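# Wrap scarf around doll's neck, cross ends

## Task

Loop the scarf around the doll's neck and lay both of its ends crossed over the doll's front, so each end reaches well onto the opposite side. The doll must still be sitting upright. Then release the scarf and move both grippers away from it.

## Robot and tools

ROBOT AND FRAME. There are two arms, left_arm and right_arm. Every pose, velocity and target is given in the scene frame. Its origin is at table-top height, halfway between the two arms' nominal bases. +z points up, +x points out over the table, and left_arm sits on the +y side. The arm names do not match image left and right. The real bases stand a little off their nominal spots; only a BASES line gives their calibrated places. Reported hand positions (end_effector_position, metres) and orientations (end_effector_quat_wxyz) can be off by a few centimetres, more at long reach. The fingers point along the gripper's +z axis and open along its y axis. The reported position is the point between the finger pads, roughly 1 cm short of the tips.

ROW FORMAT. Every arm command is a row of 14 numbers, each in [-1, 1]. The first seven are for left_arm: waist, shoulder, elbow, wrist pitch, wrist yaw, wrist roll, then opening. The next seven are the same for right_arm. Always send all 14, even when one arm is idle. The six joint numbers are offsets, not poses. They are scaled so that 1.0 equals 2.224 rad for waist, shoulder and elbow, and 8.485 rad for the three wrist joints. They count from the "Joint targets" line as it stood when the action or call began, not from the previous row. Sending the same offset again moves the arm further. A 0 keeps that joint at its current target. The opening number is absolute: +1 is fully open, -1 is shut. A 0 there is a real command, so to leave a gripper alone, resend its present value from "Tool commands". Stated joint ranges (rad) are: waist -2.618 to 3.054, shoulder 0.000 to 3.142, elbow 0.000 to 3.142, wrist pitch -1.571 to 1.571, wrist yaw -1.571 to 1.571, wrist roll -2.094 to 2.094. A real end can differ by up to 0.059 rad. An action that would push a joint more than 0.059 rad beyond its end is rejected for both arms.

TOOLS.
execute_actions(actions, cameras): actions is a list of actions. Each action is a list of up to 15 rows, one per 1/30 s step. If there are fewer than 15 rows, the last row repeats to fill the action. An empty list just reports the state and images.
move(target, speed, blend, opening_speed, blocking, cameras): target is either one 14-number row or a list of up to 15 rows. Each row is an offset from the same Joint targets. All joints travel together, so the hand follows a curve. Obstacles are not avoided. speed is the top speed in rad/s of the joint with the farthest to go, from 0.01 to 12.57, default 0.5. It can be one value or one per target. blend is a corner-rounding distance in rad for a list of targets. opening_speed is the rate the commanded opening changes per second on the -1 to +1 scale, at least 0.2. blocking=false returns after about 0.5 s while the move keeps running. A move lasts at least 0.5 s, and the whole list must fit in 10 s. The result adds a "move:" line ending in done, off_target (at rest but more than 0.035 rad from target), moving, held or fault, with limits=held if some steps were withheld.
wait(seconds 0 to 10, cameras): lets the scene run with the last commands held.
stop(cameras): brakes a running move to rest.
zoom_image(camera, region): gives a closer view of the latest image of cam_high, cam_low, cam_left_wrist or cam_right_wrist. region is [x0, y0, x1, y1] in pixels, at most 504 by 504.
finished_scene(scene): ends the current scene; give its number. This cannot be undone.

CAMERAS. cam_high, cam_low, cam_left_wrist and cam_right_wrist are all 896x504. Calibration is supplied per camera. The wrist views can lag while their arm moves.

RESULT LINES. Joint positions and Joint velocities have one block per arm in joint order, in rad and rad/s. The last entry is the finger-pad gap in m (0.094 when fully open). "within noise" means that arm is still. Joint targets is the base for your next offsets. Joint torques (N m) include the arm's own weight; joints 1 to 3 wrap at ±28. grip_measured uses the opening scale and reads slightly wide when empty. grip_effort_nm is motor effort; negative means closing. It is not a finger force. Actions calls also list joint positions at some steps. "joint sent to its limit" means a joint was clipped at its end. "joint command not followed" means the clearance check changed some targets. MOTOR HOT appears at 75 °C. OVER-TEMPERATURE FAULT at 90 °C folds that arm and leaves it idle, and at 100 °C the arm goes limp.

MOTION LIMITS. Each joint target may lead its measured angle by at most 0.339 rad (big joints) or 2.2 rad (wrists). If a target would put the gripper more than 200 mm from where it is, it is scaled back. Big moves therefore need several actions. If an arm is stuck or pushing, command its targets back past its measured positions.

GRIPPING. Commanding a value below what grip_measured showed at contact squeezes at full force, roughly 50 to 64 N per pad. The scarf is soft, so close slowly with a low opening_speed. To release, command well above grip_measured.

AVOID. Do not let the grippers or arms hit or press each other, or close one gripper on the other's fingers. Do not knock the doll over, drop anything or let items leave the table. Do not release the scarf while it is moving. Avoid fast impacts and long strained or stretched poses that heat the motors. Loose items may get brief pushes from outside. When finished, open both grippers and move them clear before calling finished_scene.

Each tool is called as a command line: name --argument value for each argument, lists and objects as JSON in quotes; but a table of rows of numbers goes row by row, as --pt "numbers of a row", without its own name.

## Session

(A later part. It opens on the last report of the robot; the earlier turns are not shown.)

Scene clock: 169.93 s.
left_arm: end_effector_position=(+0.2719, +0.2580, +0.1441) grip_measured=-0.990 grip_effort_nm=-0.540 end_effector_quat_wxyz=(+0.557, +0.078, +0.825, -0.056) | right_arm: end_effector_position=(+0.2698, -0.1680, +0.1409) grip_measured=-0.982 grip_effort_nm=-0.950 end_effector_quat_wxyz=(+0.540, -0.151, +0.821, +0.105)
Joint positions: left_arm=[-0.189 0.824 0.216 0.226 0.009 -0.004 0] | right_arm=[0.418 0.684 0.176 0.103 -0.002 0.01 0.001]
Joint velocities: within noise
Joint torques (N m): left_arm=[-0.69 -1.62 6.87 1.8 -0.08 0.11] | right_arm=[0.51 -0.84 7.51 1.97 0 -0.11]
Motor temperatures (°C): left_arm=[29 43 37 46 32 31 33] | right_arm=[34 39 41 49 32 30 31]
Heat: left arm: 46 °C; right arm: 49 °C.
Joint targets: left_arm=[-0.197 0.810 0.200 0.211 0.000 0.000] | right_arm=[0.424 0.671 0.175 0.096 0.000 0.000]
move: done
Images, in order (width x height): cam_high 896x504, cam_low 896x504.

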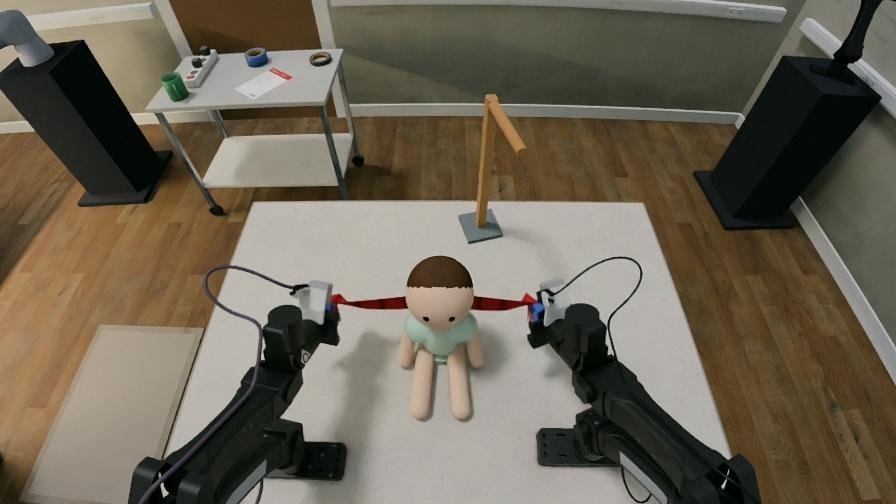

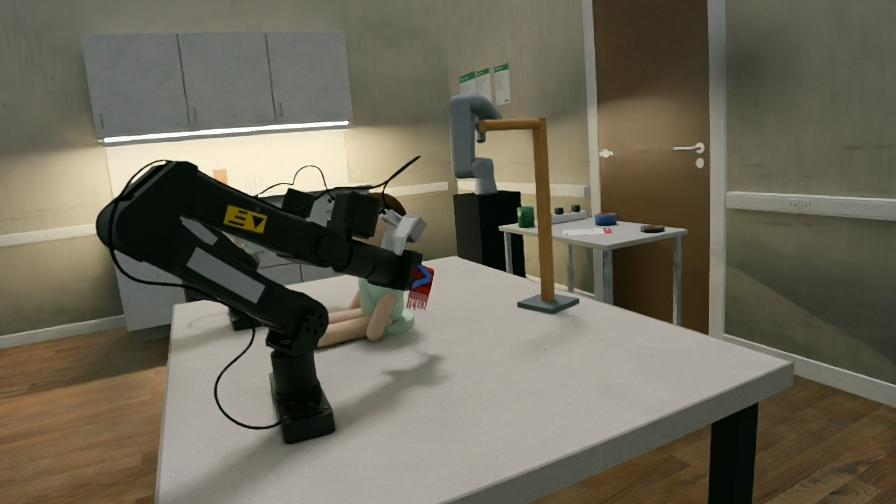

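move --pt "0 -0.0594 0.0378 -0.0256 0 0 -1 0 -0.0535 0.0414 -0.0249 0 0 -1" --pt "-0.1097 -0.1057 0.0917 -0.099 0 0 -1 0.1187 -0.0432 0.103 -0.0854 0 0 -1" --speed 0.3

zoom_image --camera "cam_high" --region '[310, 220, 570, 440]'

zoom_image --camera "cam_low" --region '[250, 150, 500, 370]'

Scene clock: 180.83 s.
left_arm: end_effector_position=(+0.1710, +0.2229, +0.1046) grip_measured=-0.990 grip_effort_nm=-0.540 end_effector_quat_wxyz=(+0.354, +0.198, +0.910, -0.082) | right_arm: end_effector_position=(+0.1790, -0.1420, +0.1111) grip_measured=-0.982 grip_effort_nm=-0.955 end_effector_quat_wxyz=(+0.348, -0.287, +0.885, +0.117)
Joint positions: left_arm=[-0.432 0.587 0.376 -0.616 0.008 -0.004 0] | right_arm=[0.682 0.573 0.375 -0.621 -0.002 0.01 0.001]
Joint velocities: within noise
Joint torques (N m): left_arm=[-0.58 -0.06 10.48 1.43 -0.07 0.07] | right_arm=[0.5 1.18 9.95 1.55 0 -0.11]
Motor temperatures (°C): left_arm=[29 42 39 46 32 31 33] | right_arm=[34 38 43 48 32 30 31]
Heat: left arm: 46 °C; right arm: 48 °C.
Joint targets: left_arm=[-0.441 0.575 0.404 -0.629 0.000 0.000] | right_arm=[0.688 0.574 0.404 -0.628 0.000 0.000]
move: done
camera_calibration:
cam_left_wrist: T_world_to_cam=[[-0.431426, -0.902129, -0.0059504, 0.2756], [-0.86199, 0.414158, -0.292313, 0.122522], [0.266168, -0.120982, -0.956304, 0.16501], [0, 0, 0, 1]] pos_world=[0.180593, 0.217846, 0.195255]
cam_right_wrist: T_world_to_cam=[[0.582246, -0.812225, -0.0357837, -0.211655], [-0.77773, -0.543613, -0.315627, 0.136803], [0.236907, 0.211603, -0.948208, 0.179236], [0, 0, 0, 1]] pos_world=[0.187168, -0.13547, 0.205558]

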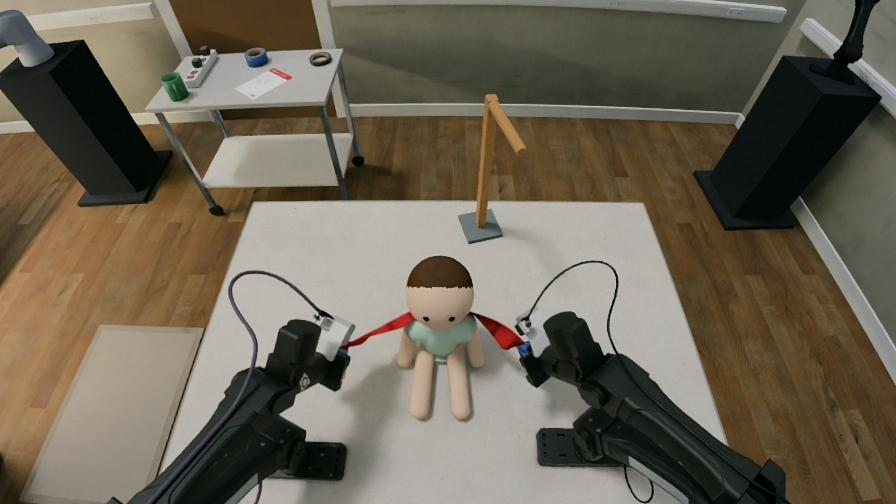

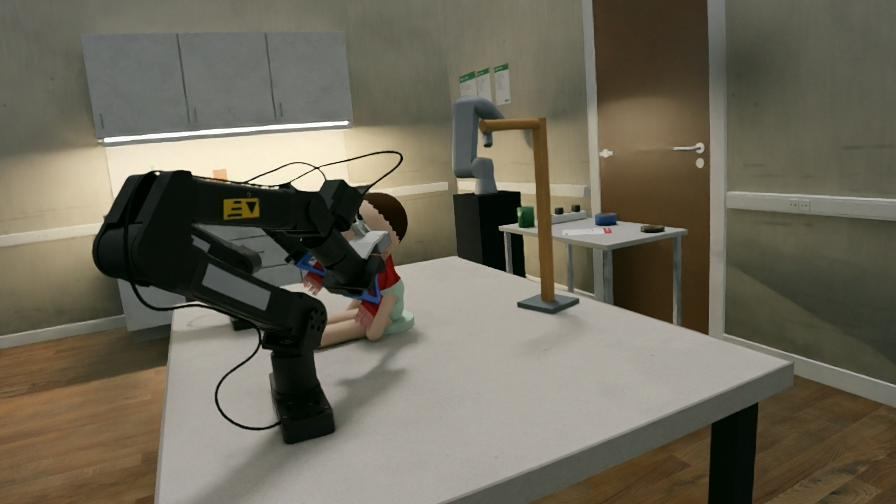

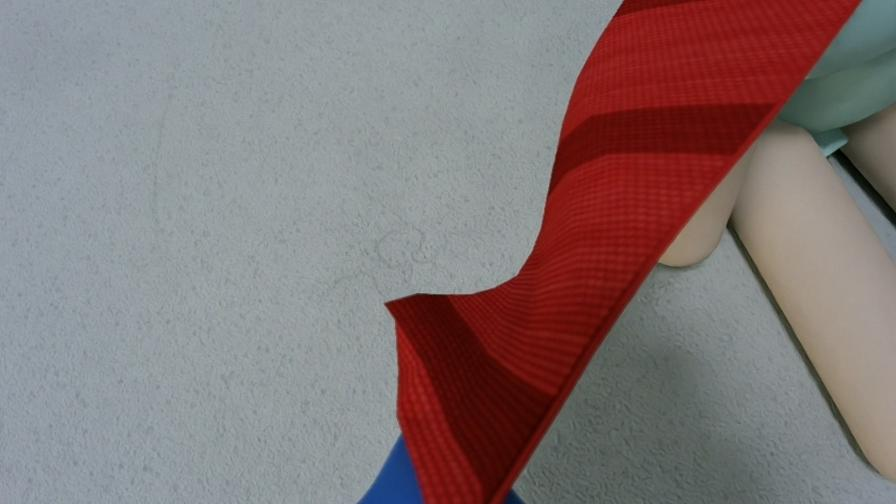

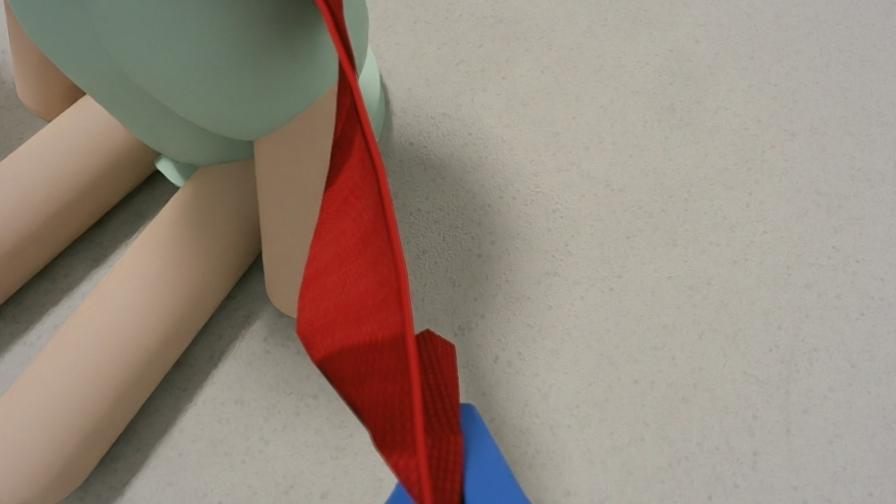

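Scaled by 1.938 from the camera's 896x504 image, which has a finer 1280x720 frame.

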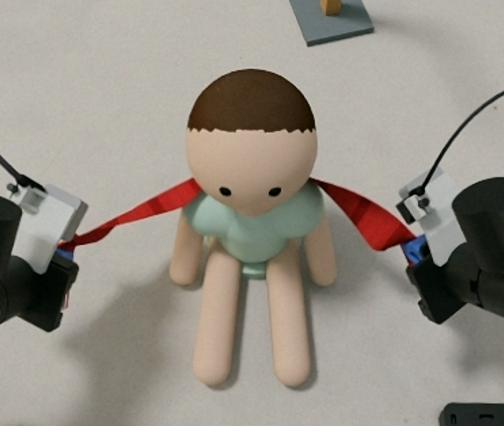

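Scaled by 2.016 from the camera's 896x504 image, which has a finer 1280x720 frame.

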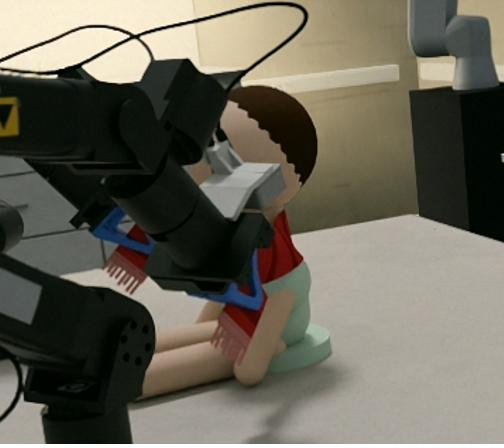

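move --pt "-0.2783 0.0724 -0.0526 0.0445 0 0 -1 -0.0845 0 0 0 0 0 -1" --pt "-0.3584 0.5013 0.1079 0.1385 0 0 -1 -0.0845 0 0 0 0 0 -1" --pt "-0.3633 0.6084 0.1097 0.1661 0 0 -1 -0.0845 0 0 0 0 0 -1" --speed 0.45

zoom_image --camera "cam_high" --region '[310, 220, 570, 440]'

Scene clock: 196.90 s.
left_arm: end_effector_position=(+0.1247, -0.1127, +0.0491) grip_measured=-0.990 grip_effort_nm=-0.535 end_effector_quat_wxyz=(+0.421, +0.493, +0.702, -0.293) | right_arm: end_effector_position=(+0.1992, -0.1751, +0.1108) grip_measured=-0.982 grip_effort_nm=-0.950 end_effector_quat_wxyz=(+0.356, -0.208, +0.907, +0.086)
Joint positions: left_arm=[-1.235 1.904 0.632 0.779 -0.01 0 0] | right_arm=[0.506 0.573 0.375 -0.623 -0.002 0.01 0.001]
Joint velocities: within noise
Joint torques (N m): left_arm=[-1.18 -5.49 6.93 1.85 0.12 0.04] | right_arm=[-0.58 1.18 9.98 1.58 0 -0.12]
Motor temperatures (°C): left_arm=[29 40 40 45 32 31 33] | right_arm=[34 37 43 47 32 30 31]
Heat: left arm: 45 °C; right arm: 47 °C.
Joint targets: left_arm=[-1.249 1.928 0.648 0.781 0.000 0.000] | right_arm=[0.500 0.574 0.404 -0.629 0.000 0.000]
move: done
camera_calibration:
cam_left_wrist: T_world_to_cam=[[-0.942684, -0.332908, -0.0227824, 0.0812766], [-0.2564, 0.766349, -0.58904, 0.184056], [0.213556, -0.549437, -0.807783, 0.034567], [0, 0, 0, 1]] pos_world=[0.116428, -0.0950013, 0.138191]
cam_right_wrist: T_world_to_cam=[[0.43045, -0.901905, -0.0357755, -0.235835], [-0.861566, -0.398735, -0.314188, 0.176366], [0.269103, 0.166065, -0.948686, 0.16684], [0, 0, 0, 1]] pos_world=[0.208569, -0.170084, 0.205254]

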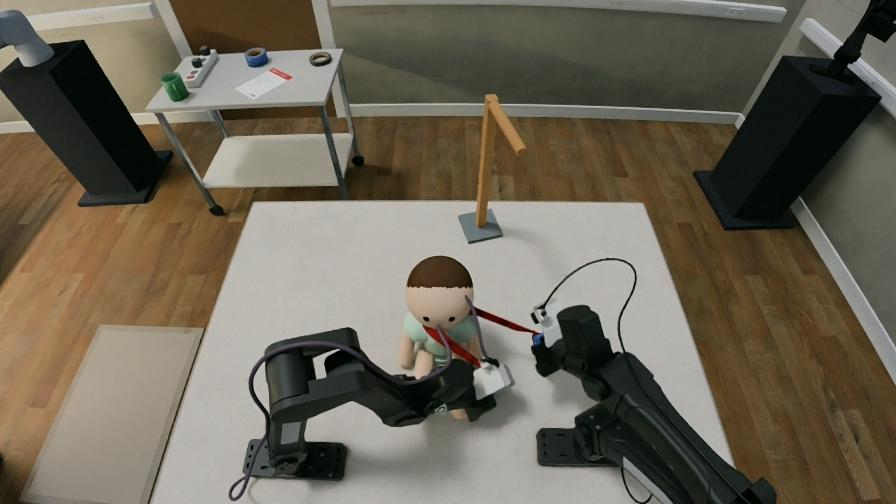

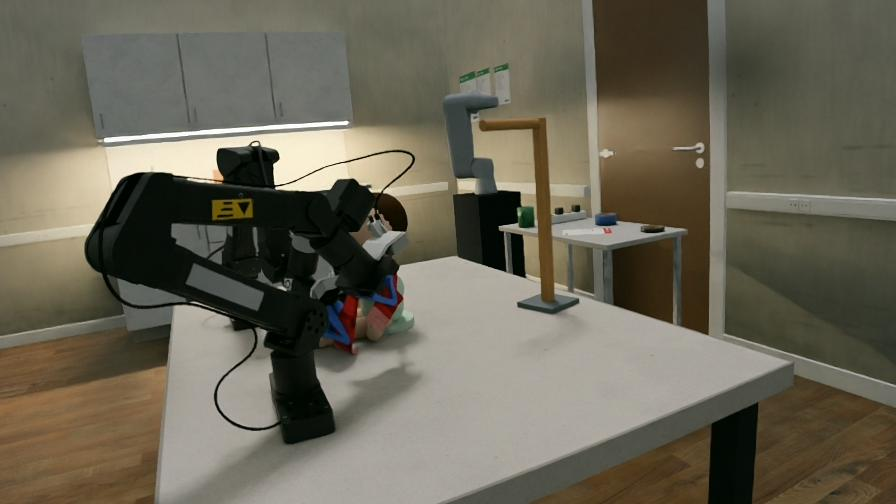

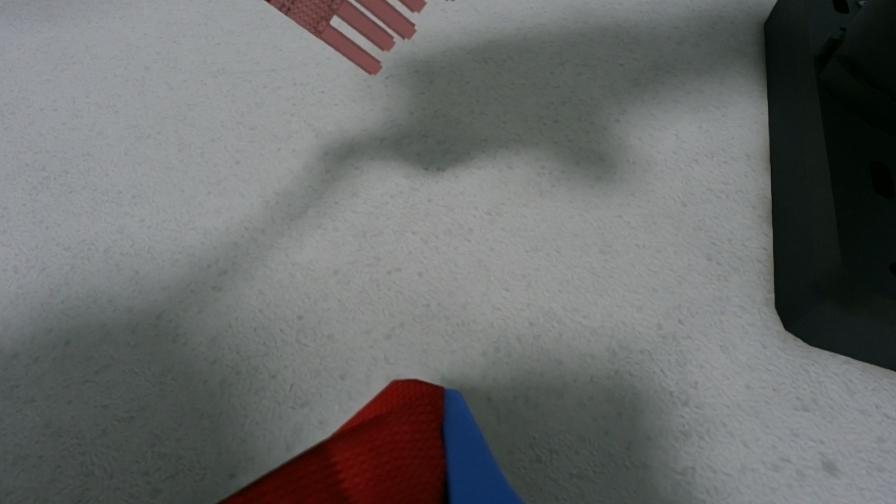

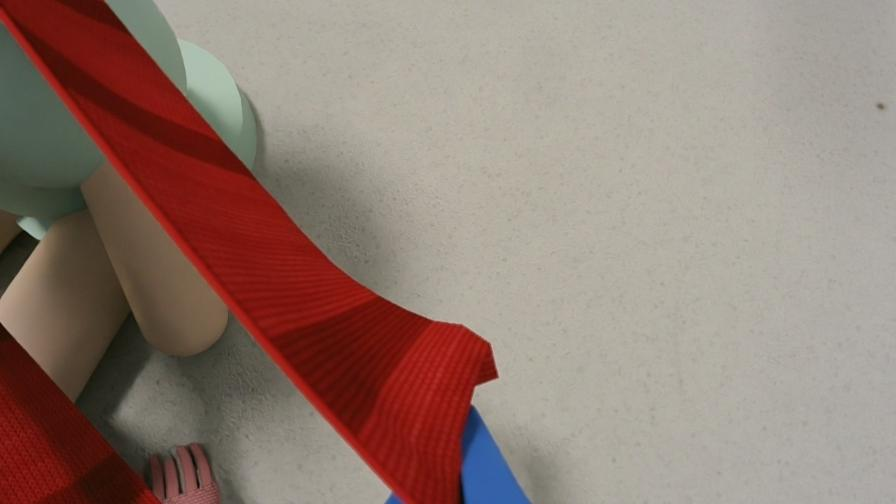

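Scaled by 1.938 from the camera's 896x504 image, which has a finer 1280x720 frame.

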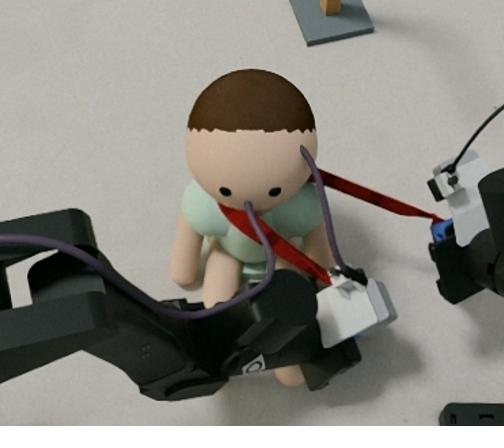

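move --pt "0 0.009 0 0 0 0 -1 0 0 0 0 0 0 -1" --pt "0 0.009 0 0 0 0 0.2 0 0 0 0 0 0 -1" --pt "-0.0315 -0.0225 0 0 0 0 0.2 0 0 0 0 0 0 -1" --pt "-0.0544 -0.4038 -0.1308 -0.0717 0 0 0.2 0 0 0 0 0 0 -1" --pt "0.6965 -0.4038 -0.1308 -0.0717 0 0 0.2 0 0 0 0 0 0 -1" --speed 0.6 --opening_speed 2 --cameras '["cam_high","cam_low","cam_right_wrist"]'

zoom_image --camera "cam_high" --region '[310, 220, 570, 440]'

Scene clock: 209.27 s.
left_arm: end_effector_position=(+0.2903, +0.4131, +0.1381) grip_measured=+0.198 grip_effort_nm=0.100 end_effector_quat_wxyz=(+0.507, -0.123, +0.850, +0.076) | right_arm: end_effector_position=(+0.1992, -0.1751, +0.1108) grip_measured=-0.982 grip_effort_nm=-0.955 end_effector_quat_wxyz=(+0.356, -0.208, +0.907, +0.086)
Joint positions: left_arm=[0.293 1.041 0.369 0.178 0.003 0.007 0.056] | right_arm=[0.506 0.573 0.375 -0.623 -0.002 0.01 0.001]
Joint velocities: within noise
Joint torques (N m): left_arm=[0.62 -2.78 6.97 1.82 -0.05 -0.04] | right_arm=[-0.57 1.17 9.96 1.58 0 -0.12]
Motor temperatures (°C): left_arm=[29 42 39 46 32 31 33] | right_arm=[34 37 43 46 32 30 31]
Heat: left arm: 46 °C; right arm: 46 °C.
Joint targets: left_arm=[0.300 1.030 0.357 0.172 0.000 0.000] | right_arm=[0.500 0.574 0.404 -0.628 0.000 0.000]
move: done
camera_calibration:
cam_right_wrist: T_world_to_cam=[[0.43045, -0.901905, -0.0357755, -0.235835], [-0.861566, -0.398735, -0.314188, 0.176366], [0.269103, 0.166065, -0.948686, 0.16684], [0, 0, 0, 1]] pos_world=[0.208569, -0.170084, 0.205254]
Images, in order (width x height): cam_high 896x504, cam_low 896x504, cam_right_wrist 896x504.

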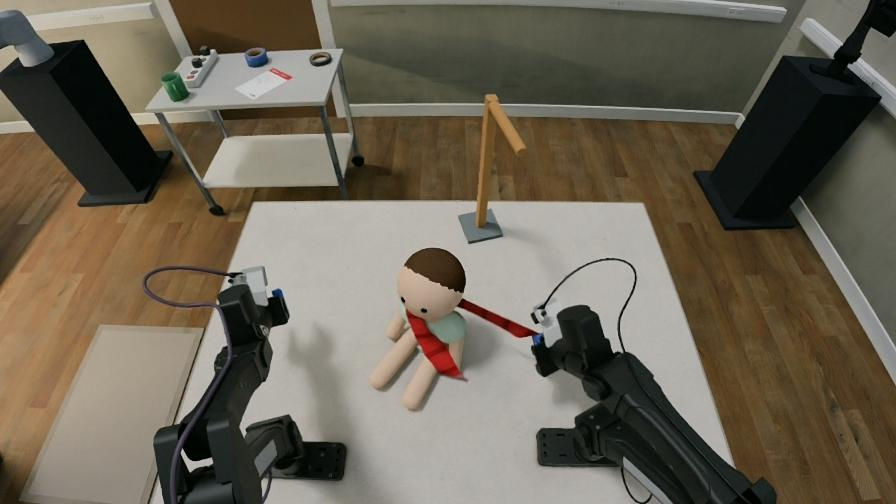

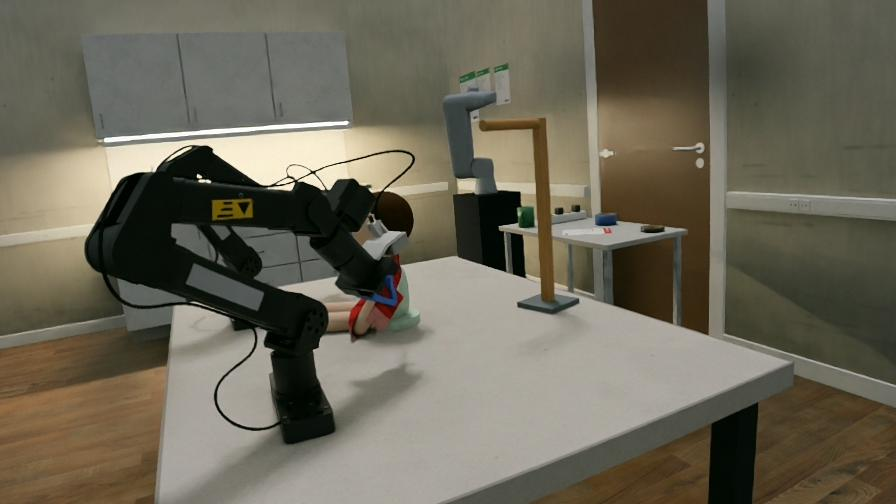

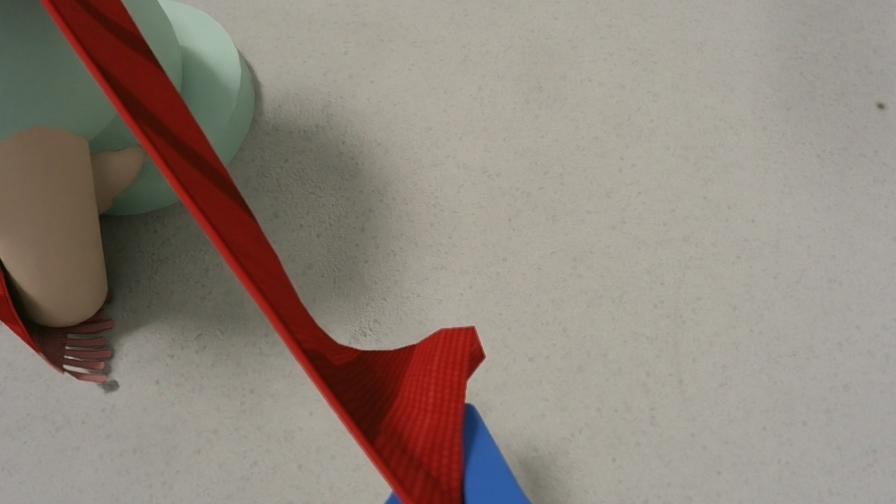

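Scaled by 1.938 from the camera's 896x504 image, which has a finer 1280x720 frame.

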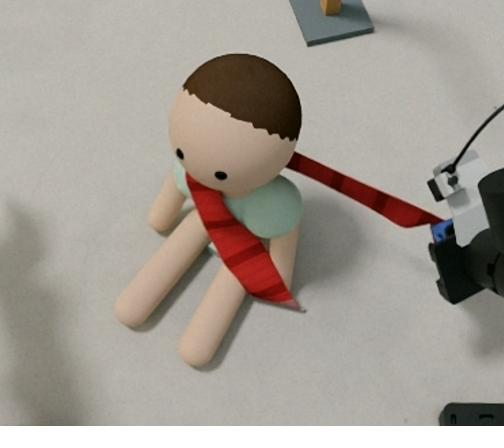

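move --pt "0 0 0 0 0 0 0.2 0.3188 0.0243 -0.0342 0.0269 0 0 -1" --pt "0 0 0 0 0 0 0.2 0.3103 0.5175 0.1515 0.1311 0 0 -1" --pt "0 0 0 0 0 0 0.2 0.3026 0.6066 0.1551 0.1534 0 0 -1" --speed 0.4 --cameras '["cam_high","cam_low","cam_right_wrist","cam_left_wrist"]'

zoom_image --camera "cam_high" --region '[310, 220, 570, 440]'

Scene clock: 229.40 s.
left_arm: end_effector_position=(+0.2903, +0.4131, +0.1381) grip_measured=+0.198 grip_effort_nm=0.105 end_effector_quat_wxyz=(+0.507, -0.123, +0.850, +0.076) | right_arm: end_effector_position=(+0.2022, +0.1537, +0.0615) grip_measured=-0.982 grip_effort_nm=-0.955 end_effector_quat_wxyz=(+0.421, -0.461, +0.732, +0.271)
Joint positions: left_arm=[0.293 1.041 0.369 0.178 0.003 0.007 0.056] | right_arm=[1.178 1.905 0.728 0.656 -0.001 0.01 0.001]
Joint velocities: within noise
Joint torques (N m): left_arm=[0.53 -2.86 7.04 1.78 -0.07 -0.08] | right_arm=[-0.46 -6.5 7.23 2.19 0.01 -0.12]
Motor temperatures (°C): left_arm=[29 40 37 48 32 31 33] | right_arm=[33 37 43 47 32 30 31]
Heat: left arm: 48 °C; right arm: 47 °C.
Joint targets: left_arm=[0.300 1.030 0.357 0.172 0.000 0.000] | right_arm=[1.173 1.924 0.749 0.673 0.000 0.000]
move: done
camera_calibration:
cam_left_wrist: T_world_to_cam=[[0.277572, -0.960434, -0.0227991, 0.319463], [-0.780651, -0.211654, -0.588037, 0.432168], [0.559945, 0.181021, -0.808513, -0.0422077], [0, 0, 0, 1]] pos_world=[0.272332, 0.405933, 0.227289]
cam_right_wrist: T_world_to_cam=[[0.902869, -0.428196, -0.0384195, -0.1105], [-0.368883, -0.725697, -0.580766, 0.261598], [0.220801, 0.538528, -0.813163, 0.00876407], [0, 0, 0, 1]] pos_world=[0.194331, 0.137806, 0.154809]

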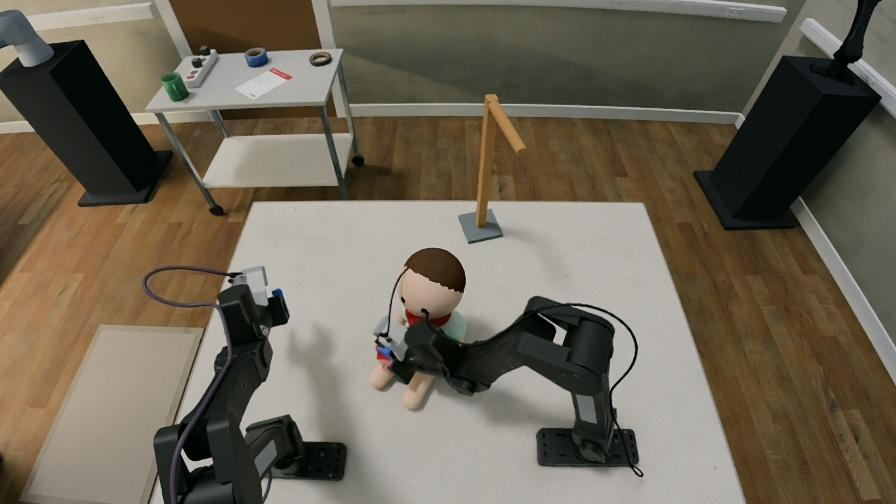

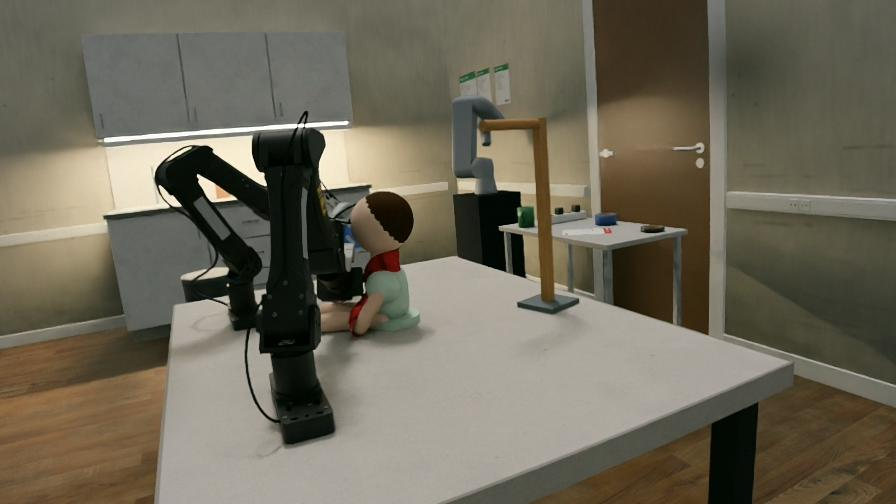

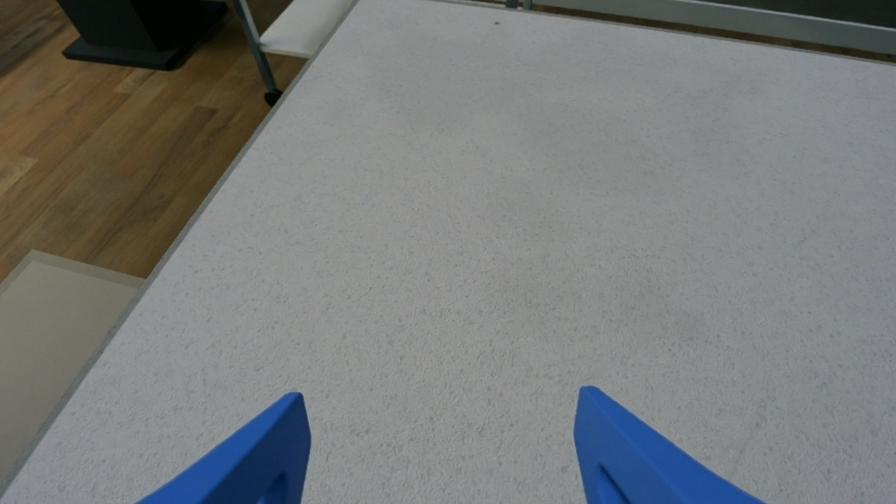

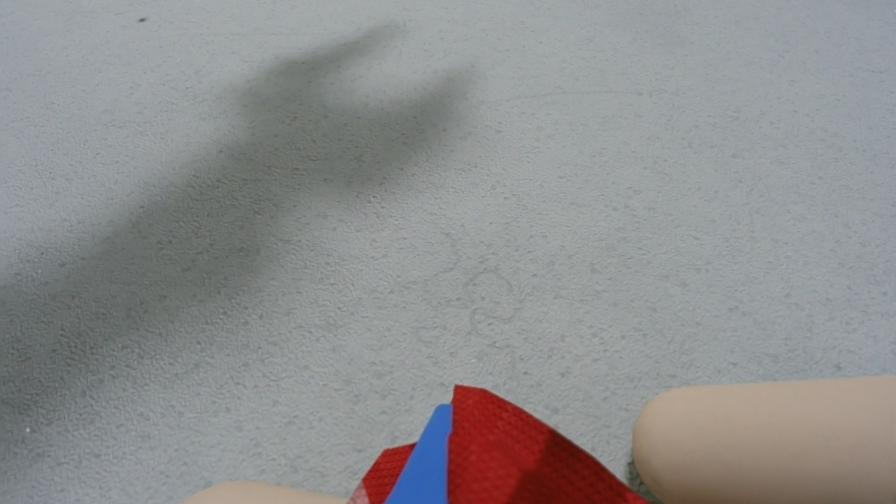

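Scaled by 1.938 from the camera's 896x504 image, which has a finer 1280x720 frame.

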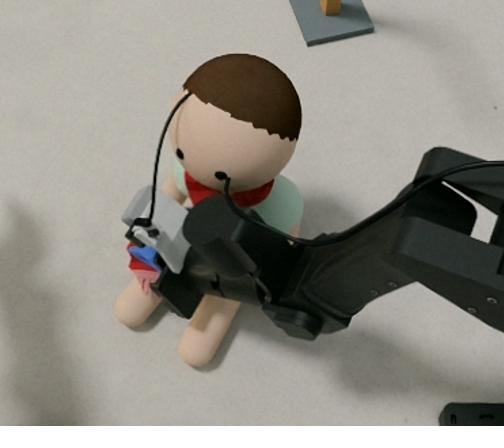

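move --pt "0 0 0 0 0 0 0.2 0 0 0 0 0 0 -0.2" --pt "0 0 0 0 0 0 0.2 0.01 -0.0674 0 -0.006 0 0 -0.2" --pt "0 0 0 0 0 0 0.2 0.0796 -0.5827 -0.1893 -0.1265 0 0 -0.2" --pt "0 0 0 0 0 0 0.2 -0.6623 -0.5827 -0.1893 -0.1265 0 0 -0.2" --speed 0.5 --opening_speed 1.5 --cameras '["cam_high","cam_low"]'

zoom_image --camera "cam_high" --region '[310, 220, 570, 440]'

Scene clock: 244.10 s.
left_arm: end_effector_position=(+0.2903, +0.4131, +0.1381) grip_measured=+0.198 grip_effort_nm=0.110 end_effector_quat_wxyz=(+0.507, -0.123, +0.850, +0.076) | right_arm: end_effector_position=(+0.2394, -0.3564, +0.1208) grip_measured=-0.202 grip_effort_nm=0.115 end_effector_quat_wxyz=(+0.417, +0.158, +0.892, -0.069)
Joint positions: left_arm=[0.293 1.041 0.369 0.178 0.003 0.007 0.056] | right_arm=[-0.295 0.639 0.336 -0.394 -0.001 0.01 0.037]
Joint velocities: within noise
Joint torques (N m): left_arm=[0.49 -2.8 7.06 1.78 -0.02 -0.06] | right_arm=[-0.44 -0.39 6.9 1.73 -0.01 -0.11]
Motor temperatures (°C): left_arm=[29 40 37 48 32 31 33] | right_arm=[33 38 42 48 32 30 31]
Heat: left arm: 48 °C; right arm: 48 °C.
Joint targets: left_arm=[0.300 1.030 0.357 0.172 0.000 0.000] | right_arm=[-0.300 0.627 0.328 -0.400 -0.001 0.000]
move: done
Images, in order (width x height): cam_high 896x504, cam_low 896x504.

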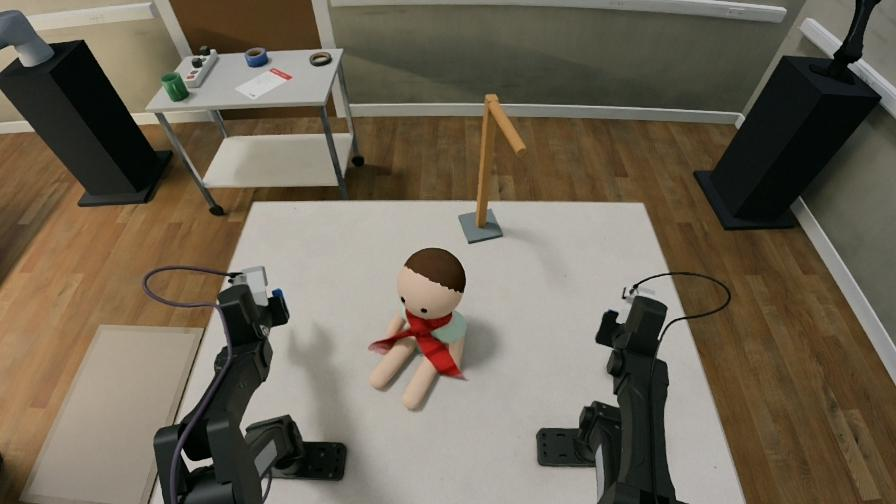

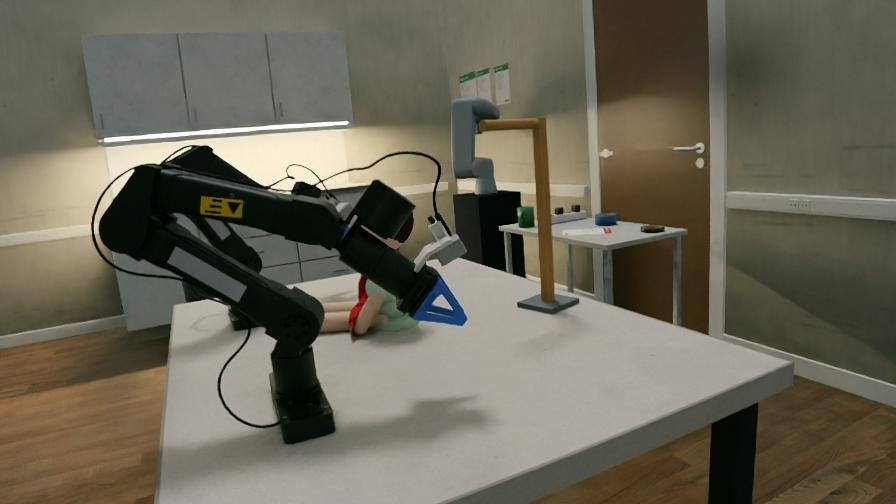

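Scaled by 1.938 from the camera's 896x504 image, which has a finer 1280x720 frame.

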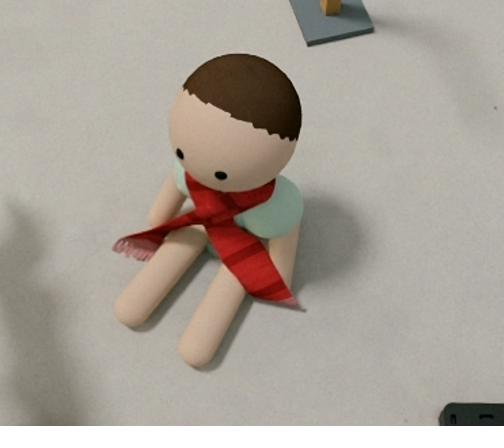

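Crossed neatly.

finished_scene --scene 2

The scene is finished: the task was done.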